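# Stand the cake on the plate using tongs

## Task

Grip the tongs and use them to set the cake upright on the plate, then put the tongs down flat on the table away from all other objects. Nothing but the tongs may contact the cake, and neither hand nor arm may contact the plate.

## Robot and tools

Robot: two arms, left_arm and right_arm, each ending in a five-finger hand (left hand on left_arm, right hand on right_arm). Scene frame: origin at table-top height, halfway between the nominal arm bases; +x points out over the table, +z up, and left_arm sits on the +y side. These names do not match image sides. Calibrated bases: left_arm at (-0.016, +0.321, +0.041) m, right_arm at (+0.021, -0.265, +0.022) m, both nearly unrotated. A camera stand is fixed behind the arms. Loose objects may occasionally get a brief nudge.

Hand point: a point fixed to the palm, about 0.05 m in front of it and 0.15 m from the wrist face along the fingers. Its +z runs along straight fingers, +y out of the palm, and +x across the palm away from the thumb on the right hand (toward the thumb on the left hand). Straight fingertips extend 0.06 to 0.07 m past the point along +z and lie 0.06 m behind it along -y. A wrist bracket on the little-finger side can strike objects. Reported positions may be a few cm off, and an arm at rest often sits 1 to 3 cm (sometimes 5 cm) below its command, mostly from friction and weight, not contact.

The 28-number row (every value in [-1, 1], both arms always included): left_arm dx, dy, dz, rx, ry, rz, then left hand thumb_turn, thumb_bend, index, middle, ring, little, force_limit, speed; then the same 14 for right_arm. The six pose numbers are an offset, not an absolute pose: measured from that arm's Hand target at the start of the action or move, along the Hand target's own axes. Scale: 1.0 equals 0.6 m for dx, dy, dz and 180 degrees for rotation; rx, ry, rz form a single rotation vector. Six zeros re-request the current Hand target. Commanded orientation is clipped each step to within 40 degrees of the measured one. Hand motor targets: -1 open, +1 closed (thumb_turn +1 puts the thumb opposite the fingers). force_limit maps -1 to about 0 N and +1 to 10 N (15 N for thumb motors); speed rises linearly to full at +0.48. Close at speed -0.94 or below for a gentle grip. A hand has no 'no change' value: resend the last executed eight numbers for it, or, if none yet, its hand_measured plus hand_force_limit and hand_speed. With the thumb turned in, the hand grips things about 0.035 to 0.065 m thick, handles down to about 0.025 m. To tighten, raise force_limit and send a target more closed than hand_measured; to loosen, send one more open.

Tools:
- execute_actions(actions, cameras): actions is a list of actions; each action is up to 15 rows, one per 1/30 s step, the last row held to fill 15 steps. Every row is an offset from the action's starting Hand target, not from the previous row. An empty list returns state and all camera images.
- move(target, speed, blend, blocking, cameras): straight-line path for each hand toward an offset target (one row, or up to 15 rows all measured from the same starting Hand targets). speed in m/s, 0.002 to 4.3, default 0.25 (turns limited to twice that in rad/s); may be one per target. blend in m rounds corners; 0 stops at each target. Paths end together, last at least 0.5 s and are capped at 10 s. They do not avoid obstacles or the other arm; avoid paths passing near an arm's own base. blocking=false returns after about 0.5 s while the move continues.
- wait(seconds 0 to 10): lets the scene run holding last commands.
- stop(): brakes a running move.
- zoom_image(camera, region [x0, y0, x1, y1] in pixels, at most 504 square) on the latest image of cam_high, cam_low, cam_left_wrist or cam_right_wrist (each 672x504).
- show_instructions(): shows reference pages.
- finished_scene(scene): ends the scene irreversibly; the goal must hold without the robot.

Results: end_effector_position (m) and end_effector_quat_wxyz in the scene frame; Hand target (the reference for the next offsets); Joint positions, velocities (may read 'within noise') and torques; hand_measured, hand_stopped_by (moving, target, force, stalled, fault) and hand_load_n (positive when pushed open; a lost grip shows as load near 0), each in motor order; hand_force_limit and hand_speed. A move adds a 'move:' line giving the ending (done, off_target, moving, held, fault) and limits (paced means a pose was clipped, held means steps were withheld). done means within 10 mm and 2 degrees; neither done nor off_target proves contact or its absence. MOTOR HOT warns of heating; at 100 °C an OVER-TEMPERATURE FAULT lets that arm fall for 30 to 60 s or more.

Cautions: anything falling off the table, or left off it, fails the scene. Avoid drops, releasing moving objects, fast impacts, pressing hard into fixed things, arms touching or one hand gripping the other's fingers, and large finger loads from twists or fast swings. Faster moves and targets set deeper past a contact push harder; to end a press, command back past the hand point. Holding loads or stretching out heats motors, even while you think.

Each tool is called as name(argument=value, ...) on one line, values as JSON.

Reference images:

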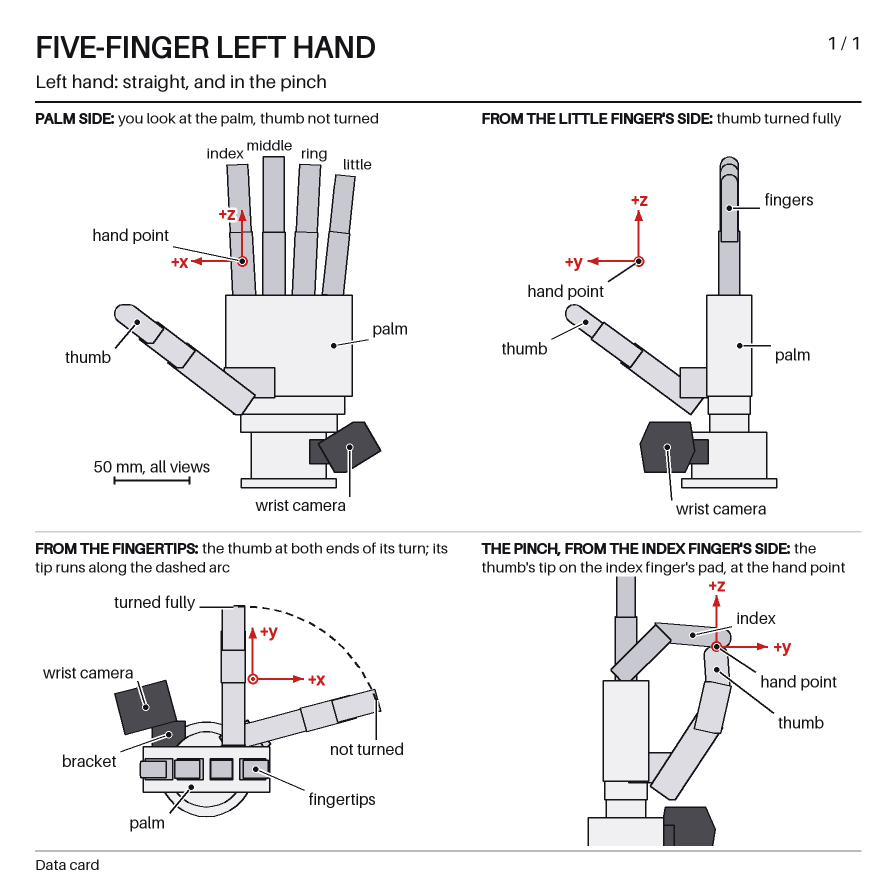

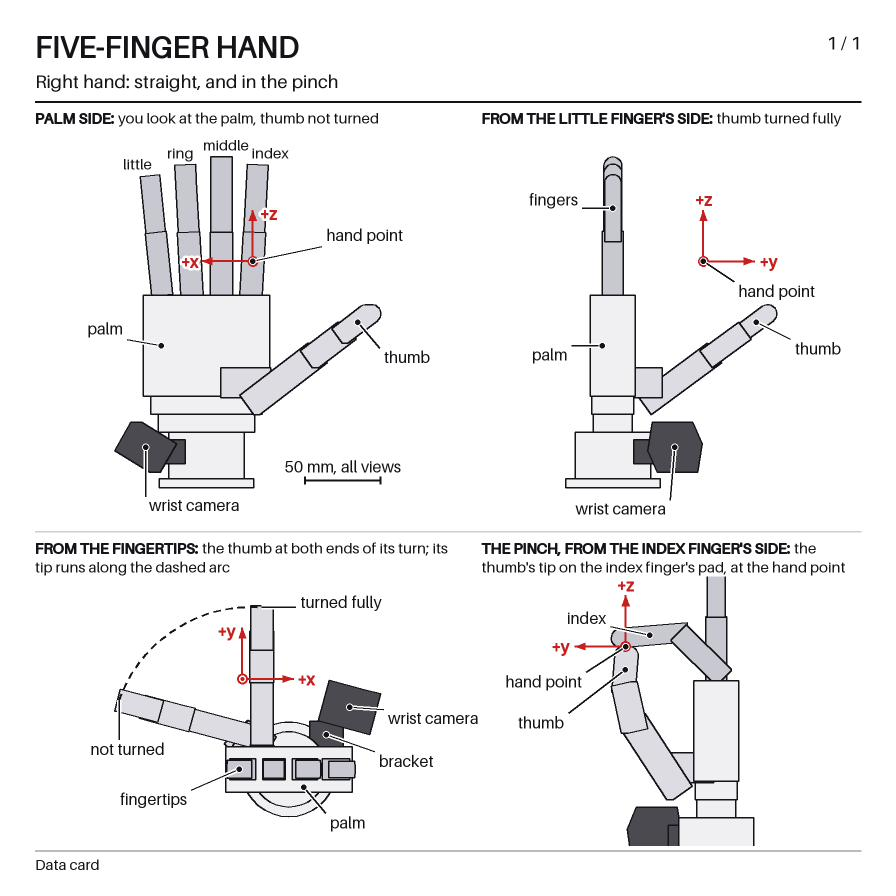

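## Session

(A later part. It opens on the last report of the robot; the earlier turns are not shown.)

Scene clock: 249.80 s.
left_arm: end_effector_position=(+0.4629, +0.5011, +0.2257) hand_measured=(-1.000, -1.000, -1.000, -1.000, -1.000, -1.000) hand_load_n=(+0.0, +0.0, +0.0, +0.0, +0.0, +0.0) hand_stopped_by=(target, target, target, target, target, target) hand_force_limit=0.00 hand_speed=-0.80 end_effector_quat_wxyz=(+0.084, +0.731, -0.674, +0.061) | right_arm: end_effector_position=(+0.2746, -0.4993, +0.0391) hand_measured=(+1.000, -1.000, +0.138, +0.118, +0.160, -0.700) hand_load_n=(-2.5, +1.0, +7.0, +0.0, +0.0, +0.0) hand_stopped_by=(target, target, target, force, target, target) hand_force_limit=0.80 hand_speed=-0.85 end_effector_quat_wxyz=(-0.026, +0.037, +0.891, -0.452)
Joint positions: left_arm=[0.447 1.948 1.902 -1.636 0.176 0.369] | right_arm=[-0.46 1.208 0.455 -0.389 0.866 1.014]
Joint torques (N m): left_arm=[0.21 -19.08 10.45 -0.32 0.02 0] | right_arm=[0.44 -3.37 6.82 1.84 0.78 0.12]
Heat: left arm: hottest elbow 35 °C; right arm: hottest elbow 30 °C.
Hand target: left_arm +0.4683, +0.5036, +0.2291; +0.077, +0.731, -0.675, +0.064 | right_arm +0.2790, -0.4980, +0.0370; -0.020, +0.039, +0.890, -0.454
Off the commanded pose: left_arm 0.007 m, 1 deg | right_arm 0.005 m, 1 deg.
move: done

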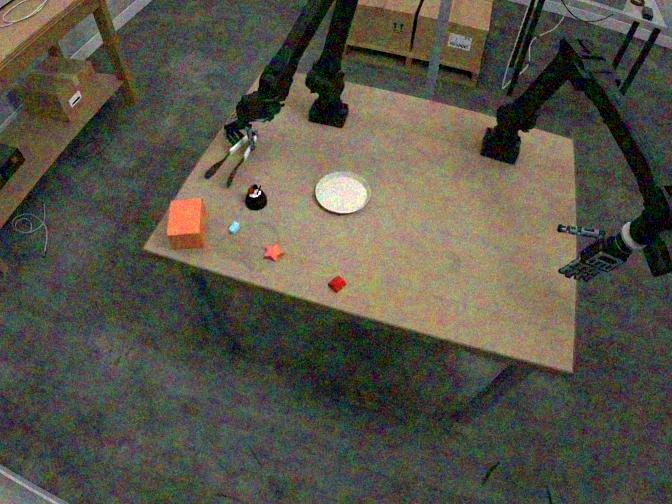

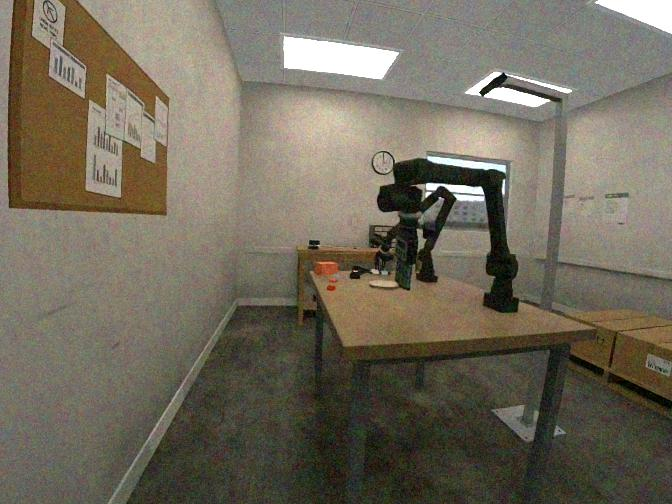

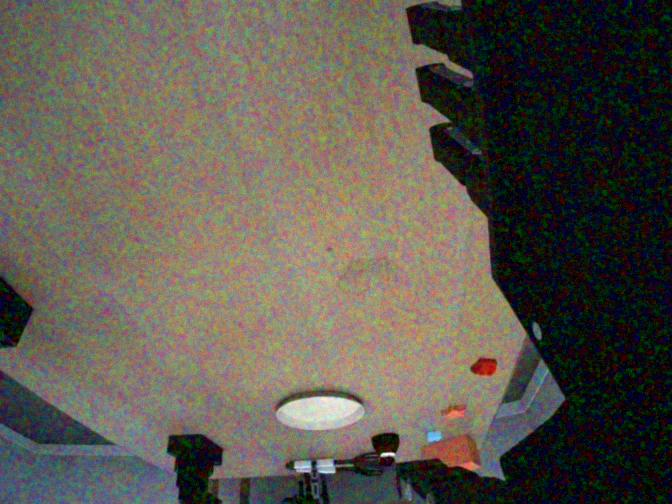

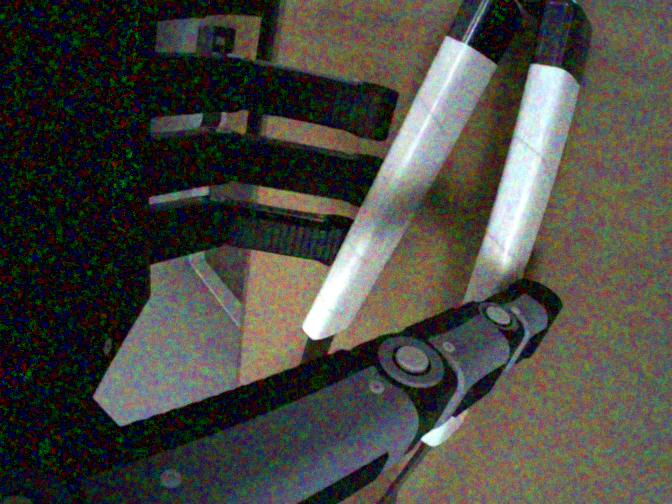

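move(target=[[0,0,0,0,0,0,-1,-1,-1,-1,-1,-1,0,-0.8,0,0,0,0,0,0,1,-1,-0.3,-0.3,-0.3,-0.7,0.2,-0.7],[0,0,0,0,0,0,-1,-1,-1,-1,-1,-1,0,-0.8,-0.0332,0.0017,-0.0023,0,0,0,1,-1,-0.3,-0.3,-0.3,-0.7,0.2,-0.7],[0,0,0,0,0,0,-1,-1,-1,-1,-1,-1,0,-0.8,-0.0332,0.0017,-0.0023,0,0,0,1,-1,0.05,0.1,0.1,-0.7,0.2,-0.75]], speed=0.06, cameras=["all"])

zoom_image(camera="cam_high", region=[190, 90, 290, 190])

zoom_image(camera="cam_right_wrist", region=[150, 0, 600, 400])

zoom_image(camera="cam_low", region=[355, 250, 395, 290])

Scene clock: 263.83 s.
left_arm: end_effector_position=(+0.4629, +0.5011, +0.2257) hand_measured=(-1.000, -1.000, -1.000, -1.000, -1.000, -1.000) hand_load_n=(+0.0, +0.0, +0.0, +0.0, +0.0, +0.0) hand_stopped_by=(target, target, target, target, target, target) hand_force_limit=0.00 hand_speed=-0.80 end_effector_quat_wxyz=(+0.084, +0.731, -0.674, +0.061) | right_arm: end_effector_position=(+0.2841, -0.4957, +0.0308) hand_measured=(+1.000, -1.000, -0.050, +0.018, +0.100, -0.700) hand_load_n=(+1.5, +1.0, +0.0, +7.5, +1.0, -0.5) hand_stopped_by=(target, target, force, force, target, target) hand_force_limit=0.20 hand_speed=-0.75 end_effector_quat_wxyz=(-0.029, +0.036, +0.891, -0.452)
Joint positions: left_arm=[0.447 1.948 1.902 -1.636 0.176 0.369] | right_arm=[-0.431 1.263 0.472 -0.389 0.881 1.056]
Joint torques (N m): left_arm=[-0.09 -19.37 10.45 -0.31 0.03 0.01] | right_arm=[0.5 -3.72 9.17 0.73 0.68 0.12]
Heat: left arm: hottest elbow 35 °C; right arm: hottest elbow 29 °C.
Hand target: left_arm +0.4683, +0.5036, +0.2291; +0.077, +0.731, -0.675, +0.064 | right_arm +0.2991, -0.4980, +0.0370; -0.020, +0.039, +0.890, -0.454
Off the commanded pose: left_arm 0.007 m, 1 deg | right_arm 0.016 m, 1 deg.
move: off_target (right_arm); target 3's new numbers were sent with right_arm's hand 0.017 m and 1 deg from that target

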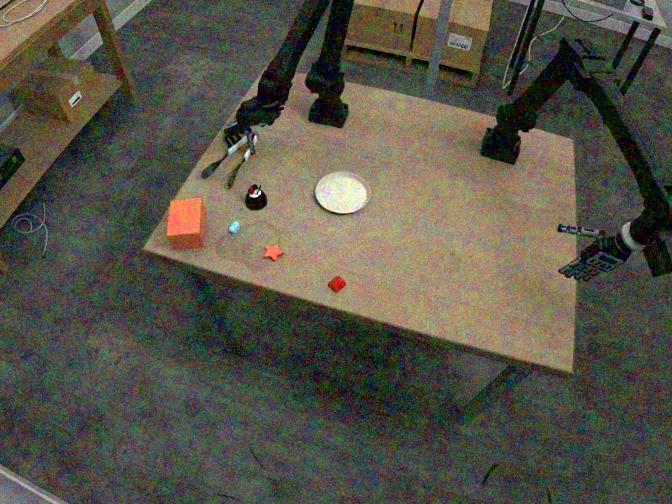

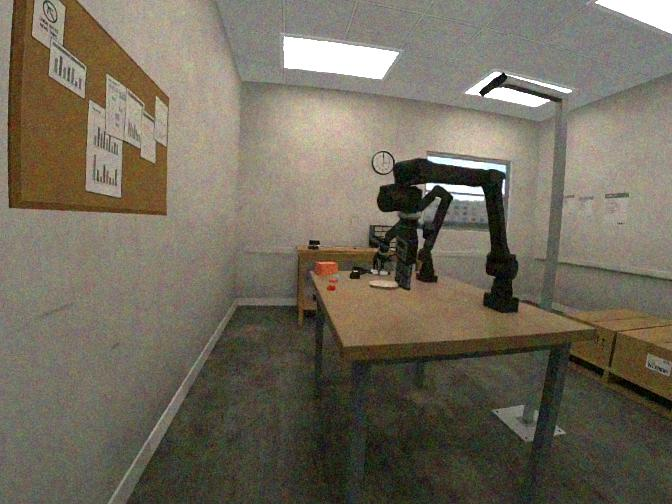

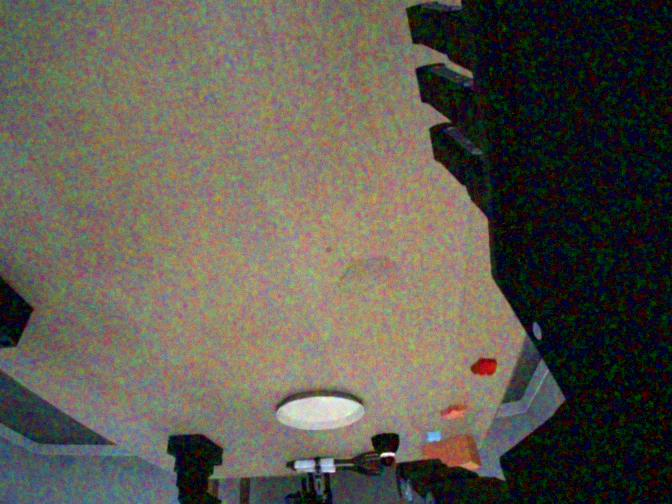

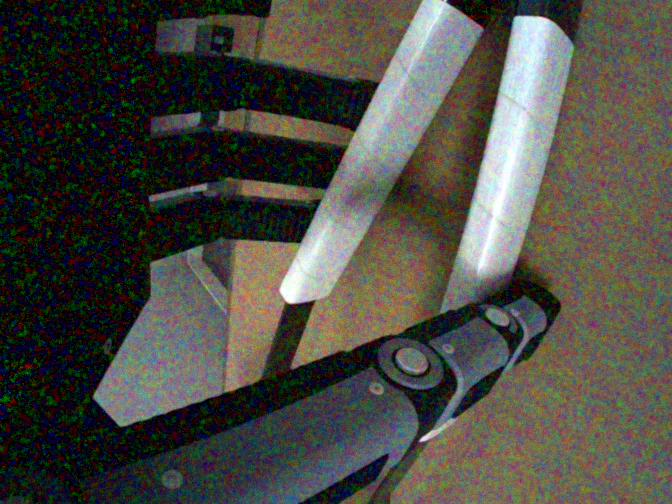

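Scaled by 5.040 from the camera's 672x504 image, which has a finer 960x720 frame.

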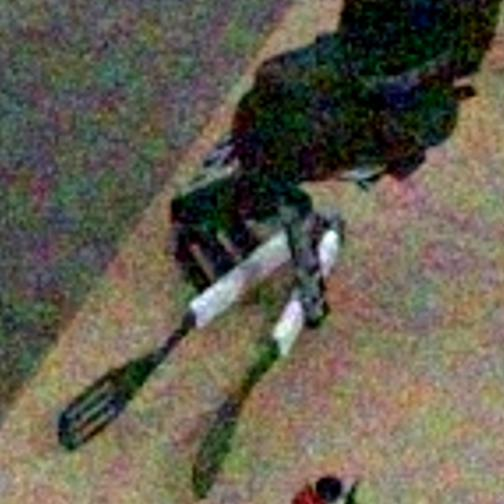

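Scaled by 1.120 from the camera's 672x504 image, which has a finer 960x720 frame.

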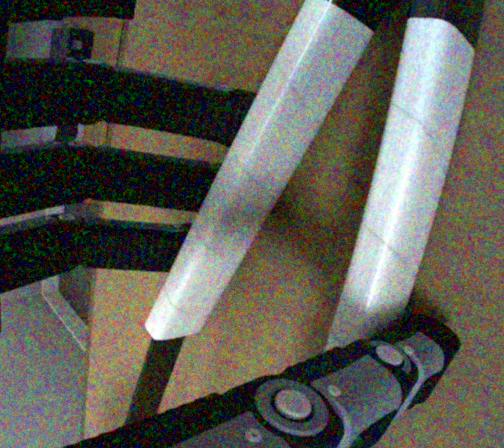

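Scaled by 12.600 from the camera's 672x504 image, which has a finer 960x720 frame.

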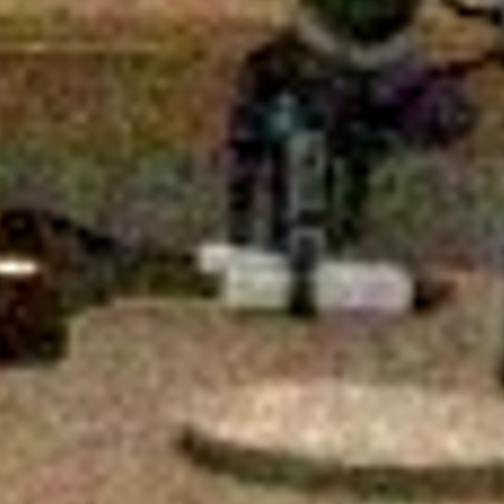

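move(target=[[0,0,0,0,0,0,-1,-1,-1,-1,-1,-1,0,-0.8,0,-0.0054,-0.0039,0,0,0,1,-1,0.05,0.1,0.1,-0.7,0.2,-0.75],[0,0,0,0,0,0,-1,-1,-1,-1,-1,-1,0,-0.8,0,-0.0054,-0.0039,0,0,0,1,-1,0.1,0.12,0.12,-0.7,0.6,-0.75]], speed=0.06, cameras=["all"])

zoom_image(camera="cam_high", region=[190, 90, 290, 190])

zoom_image(camera="cam_right_wrist", region=[150, 0, 600, 400])

zoom_image(camera="cam_low", region=[355, 250, 395, 290])

Scene clock: 269.70 s.
left_arm: end_effector_position=(+0.4629, +0.5011, +0.2257) hand_measured=(-1.000, -1.000, -1.000, -1.000, -1.000, -1.000) hand_load_n=(+0.0, +0.0, +0.0, +0.0, +0.0, +0.0) hand_stopped_by=(target, target, target, target, target, target) hand_force_limit=0.00 hand_speed=-0.80 end_effector_quat_wxyz=(+0.084, +0.731, -0.674, +0.061) | right_arm: end_effector_position=(+0.2827, -0.4948, +0.0303) hand_measured=(+1.000, -1.000, +0.098, +0.062, +0.120, -0.700) hand_load_n=(-2.0, +1.0, +7.0, +0.0, +0.0, +0.0) hand_stopped_by=(target, target, target, force, target, target) hand_force_limit=0.60 hand_speed=-0.75 end_effector_quat_wxyz=(-0.033, +0.034, +0.891, -0.451)
Joint positions: left_arm=[0.447 1.948 1.902 -1.636 0.176 0.369] | right_arm=[-0.43 1.263 0.474 -0.401 0.88 1.057]
Joint torques (N m): left_arm=[0.38 -19.31 10.5 -0.31 0 0.02] | right_arm=[0.44 -4.72 9.39 0.53 0.71 0.11]
Heat: left arm: hottest elbow 35 °C; right arm: hottest elbow 29 °C.
Hand target: left_arm +0.4683, +0.5036, +0.2291; +0.077, +0.731, -0.675, +0.064 | right_arm +0.2990, -0.4980, +0.0409; -0.020, +0.039, +0.890, -0.454
Off the commanded pose: left_arm 0.007 m, 1 deg | right_arm 0.020 m, 2 deg.
move: off_target (right_arm); target 2's new numbers were sent with right_arm's hand 0.019 m and 2 deg from that target

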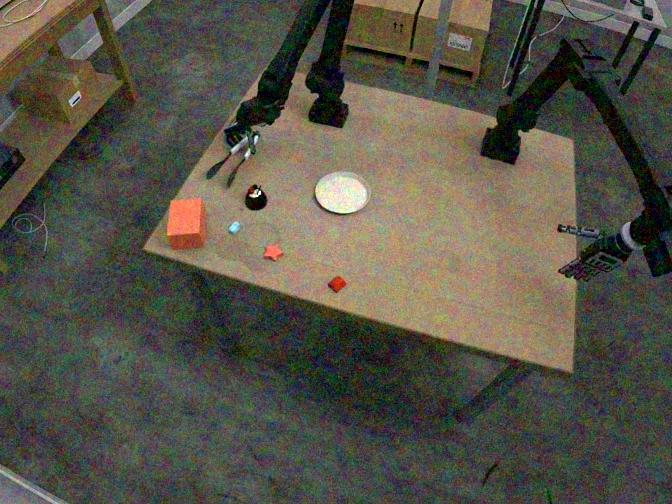

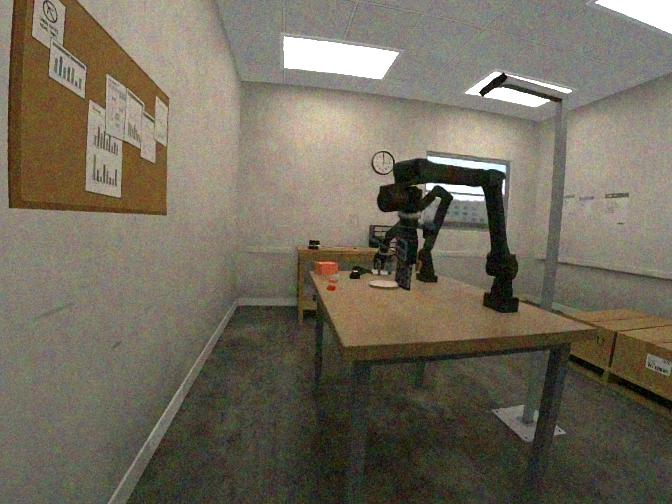

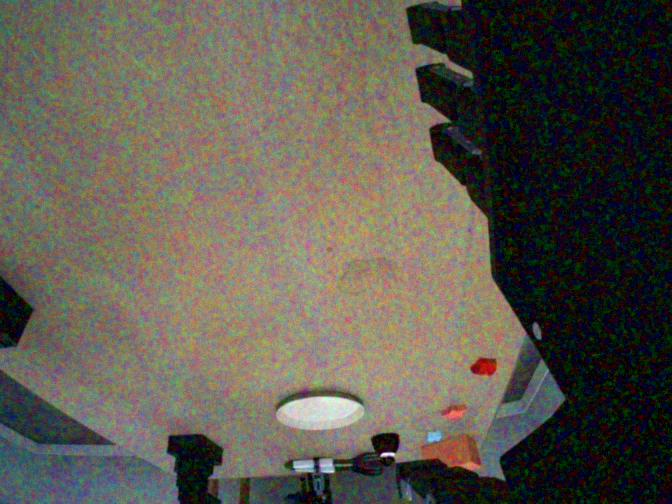

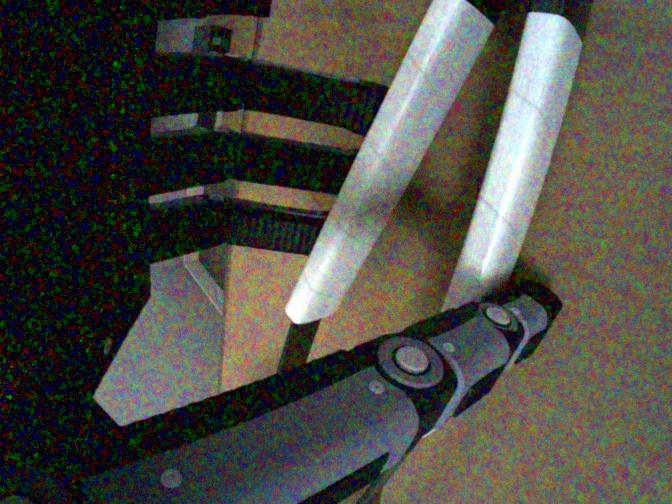

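Scaled by 5.040 from the camera's 672x504 image, which has a finer 960x720 frame.

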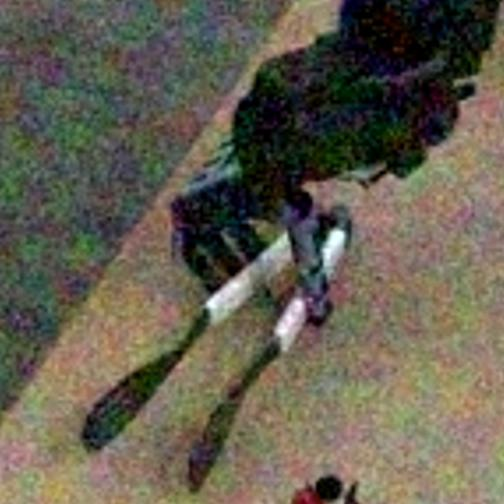

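Scaled by 1.120 from the camera's 672x504 image, which has a finer 960x720 frame.

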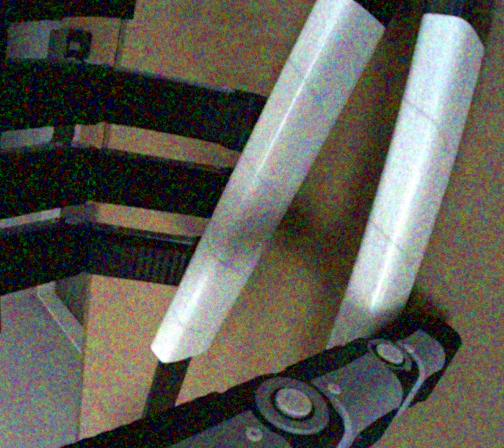

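Scaled by 12.600 from the camera's 672x504 image, which has a finer 960x720 frame.

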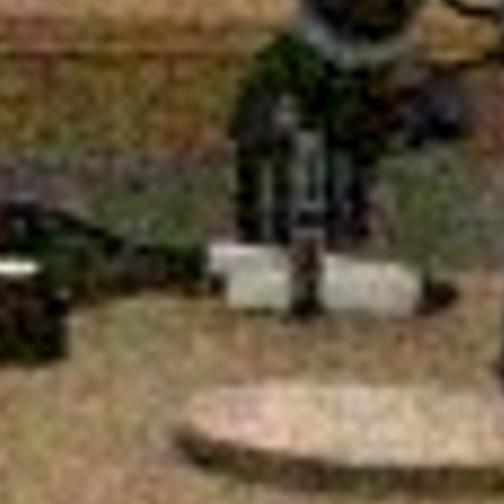

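move(target=[0,0,0,0,0,0,-1,-1,-1,-1,-1,-1,0,-0.8,0,-0.0405,-0.0294,0,0,0,1,-1,0.1,0.12,0.12,-0.7,0.6,-0.75], speed=0.08, cameras=["all"])

zoom_image(camera="cam_high", region=[190, 90, 290, 190])

zoom_image(camera="cam_low", region=[345, 240, 395, 290])

Scene clock: 277.50 s.
left_arm: end_effector_position=(+0.4629, +0.5011, +0.2257) hand_measured=(-1.000, -1.000, -1.000, -1.000, -1.000, -1.000) hand_load_n=(+0.0, +0.0, +0.0, +0.0, +0.0, +0.0) hand_stopped_by=(target, target, target, target, target, target) hand_force_limit=0.00 hand_speed=-0.80 end_effector_quat_wxyz=(+0.084, +0.731, -0.674, +0.061) | right_arm: end_effector_position=(+0.2800, -0.4935, +0.0530) hand_measured=(+1.000, -1.000, +0.098, +0.062, +0.120, -0.700) hand_load_n=(-2.0, +1.0, +7.0, +0.0, +0.0, +0.0) hand_stopped_by=(target, target, target, force, target, target) hand_force_limit=0.60 hand_speed=-0.75 end_effector_quat_wxyz=(-0.040, +0.030, +0.893, -0.447)
Joint positions: left_arm=[0.447 1.948 1.902 -1.636 0.176 0.369] | right_arm=[-0.43 1.199 0.51 -0.52 0.879 1.057]
Joint torques (N m): left_arm=[0.21 -19.19 10.41 -0.24 0.03 0] | right_arm=[0.38 -5.54 10.4 0.47 0.73 0.09]
Heat: left arm: hottest elbow 35 °C; right arm: hottest elbow 30 °C.
Hand target: left_arm +0.4683, +0.5036, +0.2291; +0.077, +0.731, -0.675, +0.064 | right_arm +0.2990, -0.4980, +0.0709; -0.020, +0.039, +0.890, -0.454
Off the commanded pose: left_arm 0.007 m, 1 deg | right_arm 0.027 m, 3 deg.
move: off_target (right_arm)

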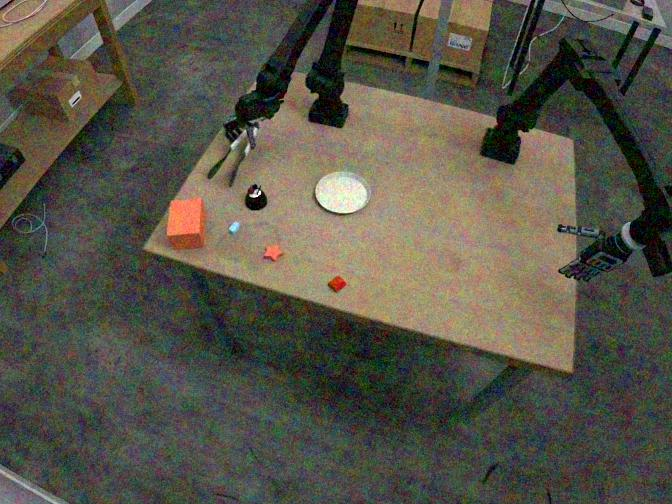

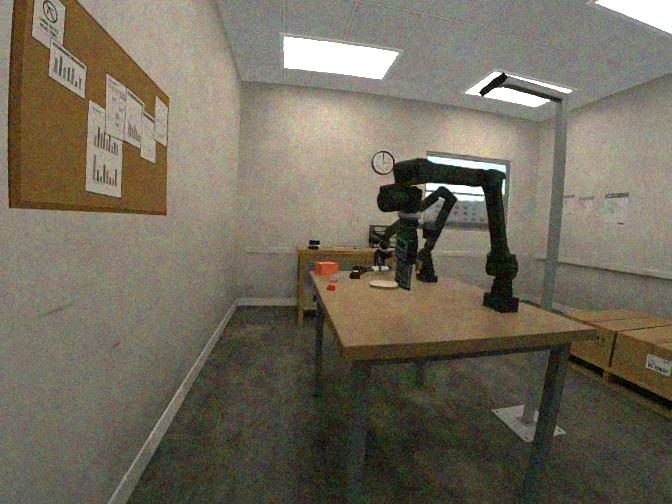

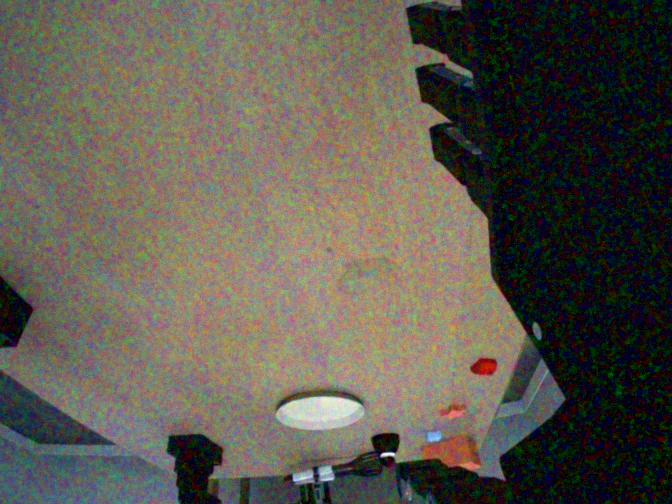

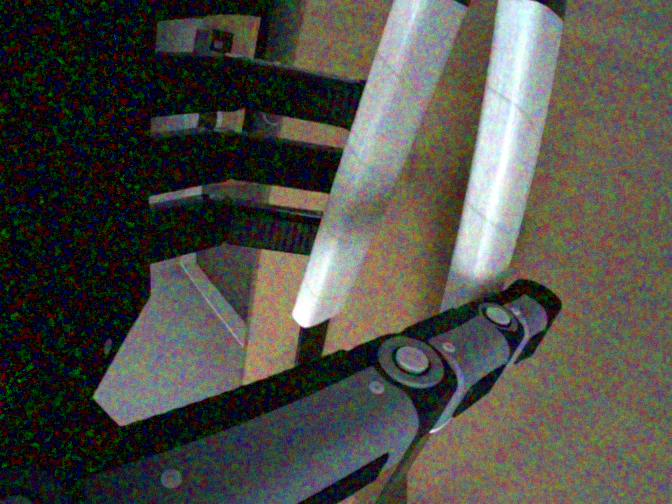

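Scaled by 5.040 from the camera's 672x504 image, which has a finer 960x720 frame.

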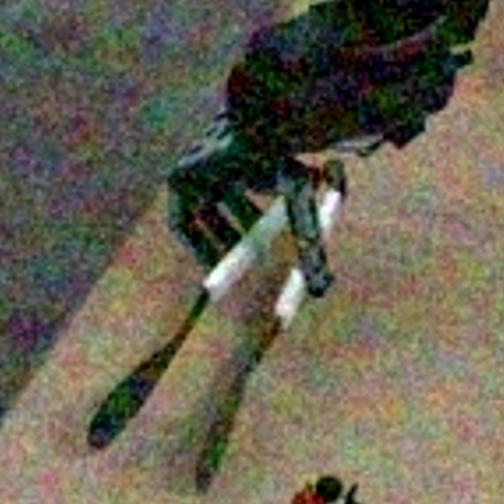

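Scaled by 10.080 from the camera's 672x504 image, which has a finer 960x720 frame.

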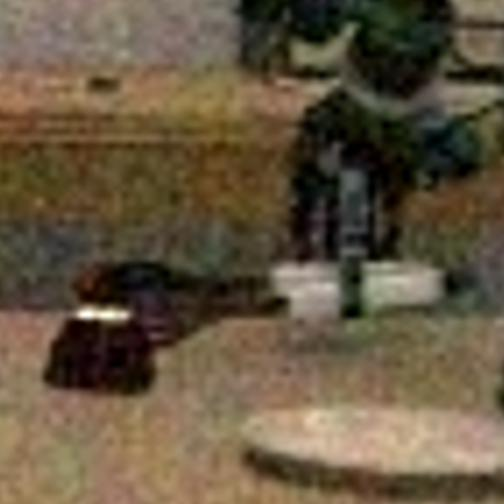

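move(target=[[0,0,0,0,0,0,-1,-1,-1,-1,-1,-1,0,-0.8,0,0.0337,0.0245,0,0,0,1,-1,0.1,0.12,0.12,-0.7,0.6,-0.75],[0,0,0,0,0,0,-1,-1,-1,-1,-1,-1,0,-0.8,0,0.0337,0.0245,0,0,0,1,-1,0.1,0.16,0.12,-0.7,0.1,-0.85]], speed=0.06, cameras=["all"])

zoom_image(camera="cam_high", region=[190, 90, 290, 190])

zoom_image(camera="cam_low", region=[345, 240, 395, 290])

Scene clock: 293.03 s.
left_arm: end_effector_position=(+0.4629, +0.5011, +0.2257) hand_measured=(-1.000, -1.000, -1.000, -1.000, -1.000, -1.000) hand_load_n=(+0.0, +0.0, +0.0, +0.0, +0.0, +0.0) hand_stopped_by=(target, target, target, target, target, target) hand_force_limit=0.00 hand_speed=-0.80 end_effector_quat_wxyz=(+0.084, +0.731, -0.674, +0.061) | right_arm: end_effector_position=(+0.2905, -0.4981, +0.0453) hand_measured=(+1.000, -1.000, +0.098, +0.128, +0.120, -0.700) hand_load_n=(+0.5, +1.0, +2.0, +6.0, +0.0, +0.0) hand_stopped_by=(target, target, target, force, target, target) hand_force_limit=0.10 hand_speed=-0.85 end_effector_quat_wxyz=(-0.030, +0.035, +0.891, -0.451)
Joint positions: left_arm=[0.447 1.948 1.902 -1.636 0.176 0.369] | right_arm=[-0.43 1.243 0.51 -0.452 0.879 1.057]
Joint torques (N m): left_arm=[0.5 -19.14 10.36 -0.34 0.03 0.01] | right_arm=[0.44 -4.13 7.5 1.84 0.74 0.11]
Heat: left arm: hottest elbow 35 °C; right arm: hottest elbow 30 °C.
Hand target: left_arm +0.4683, +0.5036, +0.2291; +0.077, +0.731, -0.675, +0.064 | right_arm +0.2991, -0.4980, +0.0459; -0.020, +0.039, +0.890, -0.454
Off the commanded pose: left_arm 0.007 m, 1 deg | right_arm 0.009 m, 1 deg.
move: done

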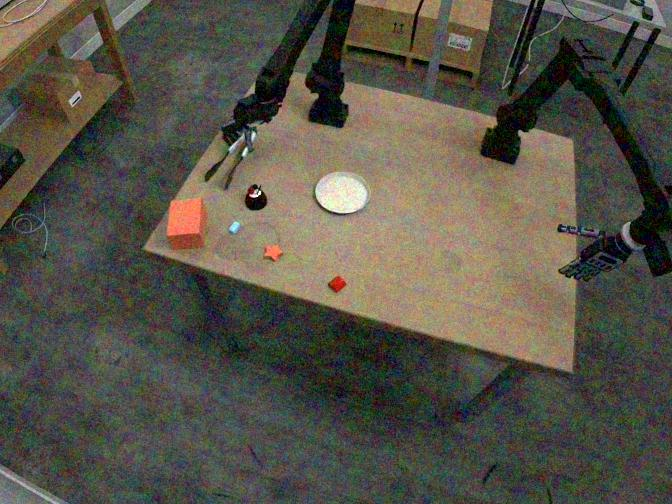

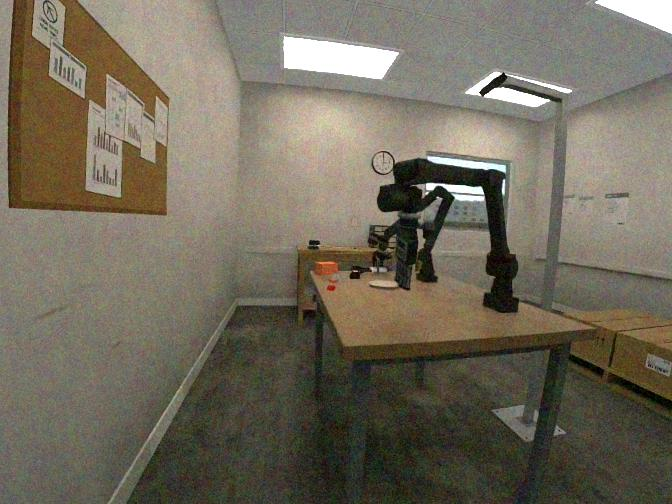

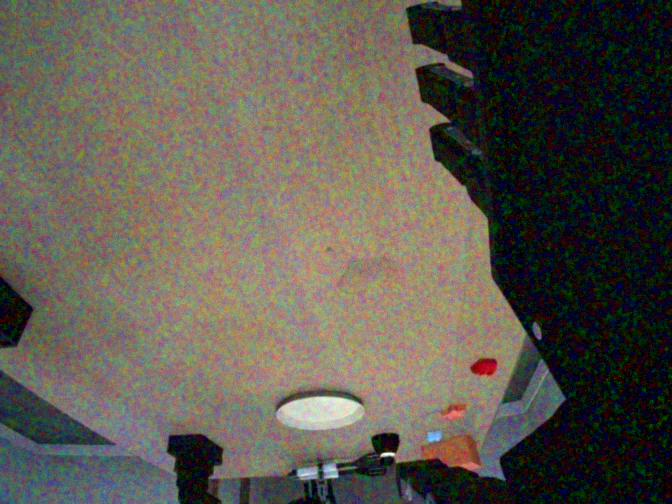

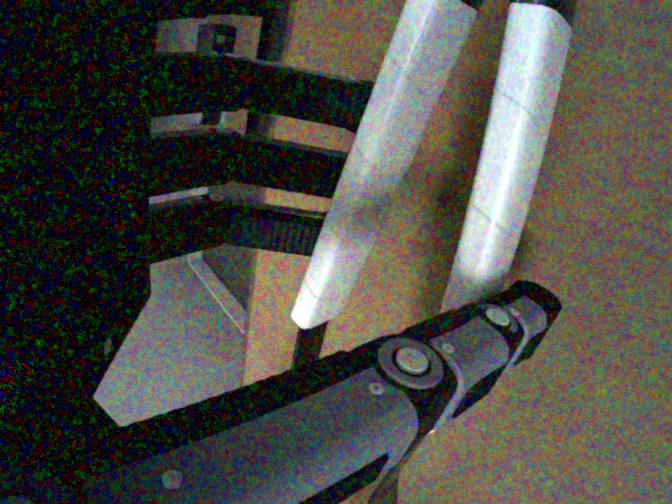

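Scaled by 5.040 from the camera's 672x504 image, which has a finer 960x720 frame.

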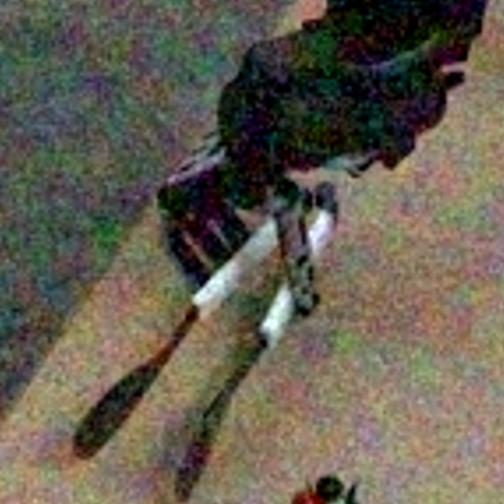

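Scaled by 10.080 from the camera's 672x504 image, which has a finer 960x720 frame.

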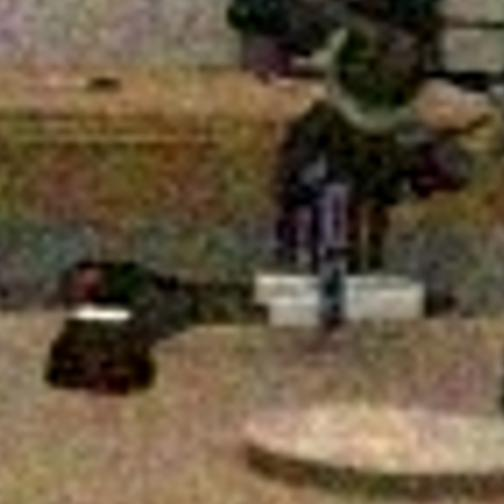

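move(target=[[0,0,0,0,0,0,-1,-1,-1,-1,-1,-1,0,-0.8,0,0,0,0,0,0,1,-1,0.14,0.16,0.12,-0.7,0.2,-0.85],[0,0,0,0,0,0,-1,-1,-1,-1,-1,-1,0,-0.8,0,0,0,0,0,0,1,-1,0.14,0.16,0.32,-0.7,-0.4,-0.85]], speed=0.06, cameras=["all"])

zoom_image(camera="cam_high", region=[190, 90, 290, 190])

zoom_image(camera="cam_low", region=[345, 240, 395, 290])

zoom_image(camera="cam_right_wrist", region=[150, 0, 600, 400])

Scene clock: 297.17 s.
left_arm: end_effector_position=(+0.4629, +0.5011, +0.2257) hand_measured=(-1.000, -1.000, -1.000, -1.000, -1.000, -1.000) hand_load_n=(+0.0, +0.0, +0.0, +0.0, +0.0, +0.0) hand_stopped_by=(target, target, target, target, target, target) hand_force_limit=0.00 hand_speed=-0.80 end_effector_quat_wxyz=(+0.084, +0.731, -0.674, +0.061) | right_arm: end_effector_position=(+0.2907, -0.4981, +0.0454) hand_measured=(+1.000, -1.000, +0.136, +0.128, +0.228, -0.700) hand_load_n=(+1.0, +1.0, +4.0, +0.0, +4.0, +0.0) hand_stopped_by=(target, target, force, force, force, target) hand_force_limit=-0.40 hand_speed=-0.85 end_effector_quat_wxyz=(-0.030, +0.036, +0.891, -0.451)
Joint positions: left_arm=[0.447 1.948 1.902 -1.636 0.176 0.369] | right_arm=[-0.43 1.243 0.51 -0.451 0.879 1.057]
Joint torques (N m): left_arm=[0.38 -19.19 10.36 -0.35 0 0.02] | right_arm=[0.44 -4.07 7.49 1.8 0.74 0.11]
Heat: left arm: hottest elbow 35 °C; right arm: hottest elbow 30 °C.
Hand target: left_arm +0.4683, +0.5036, +0.2291; +0.077, +0.731, -0.675, +0.064 | right_arm +0.2990, -0.4980, +0.0459; -0.020, +0.039, +0.890, -0.454
Off the commanded pose: left_arm 0.007 m, 1 deg | right_arm 0.008 m, 1 deg.
move: done

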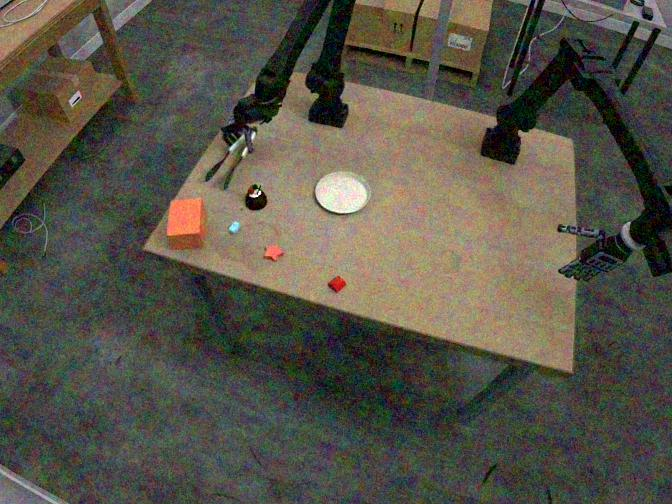

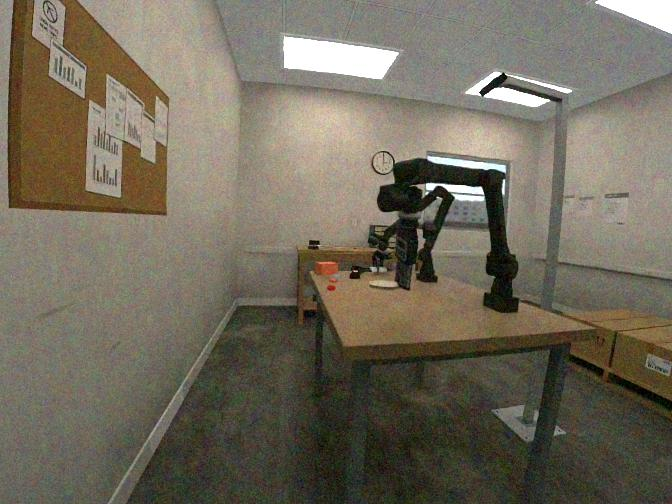

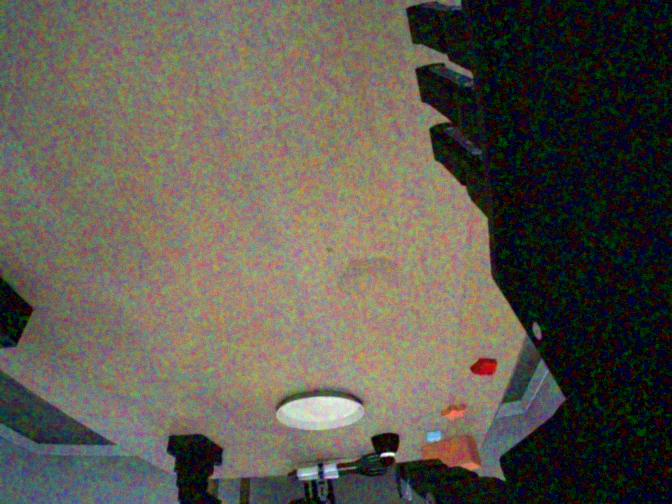

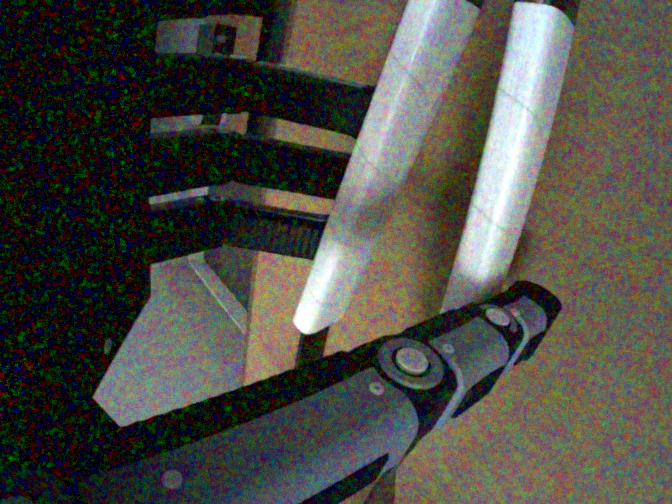

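Scaled by 5.040 from the camera's 672x504 image, which has a finer 960x720 frame.

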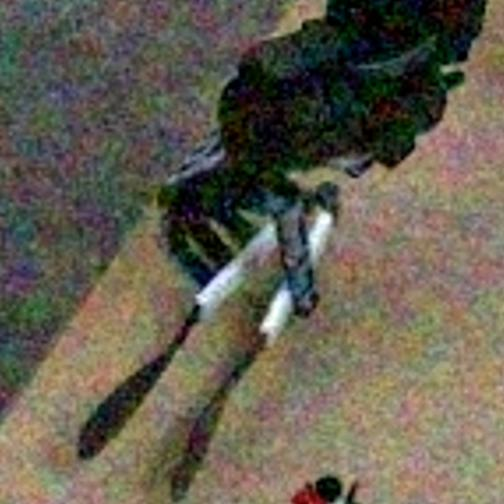

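Scaled by 10.080 from the camera's 672x504 image, which has a finer 960x720 frame.

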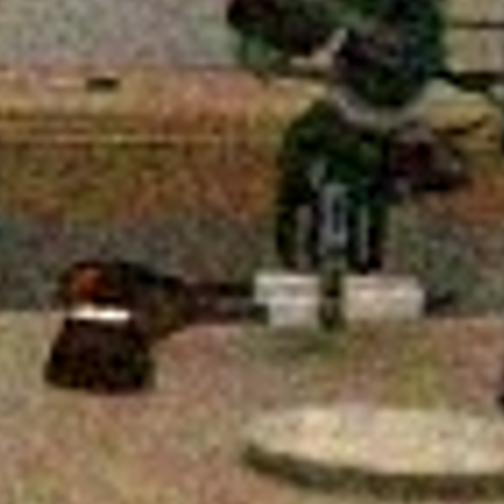

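Scaled by 1.120 from the camera's 672x504 image, which has a finer 960x720 frame.

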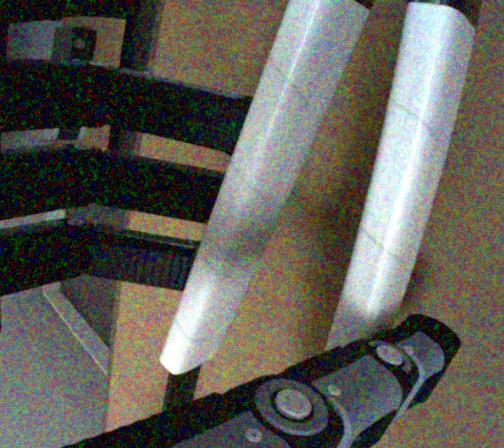

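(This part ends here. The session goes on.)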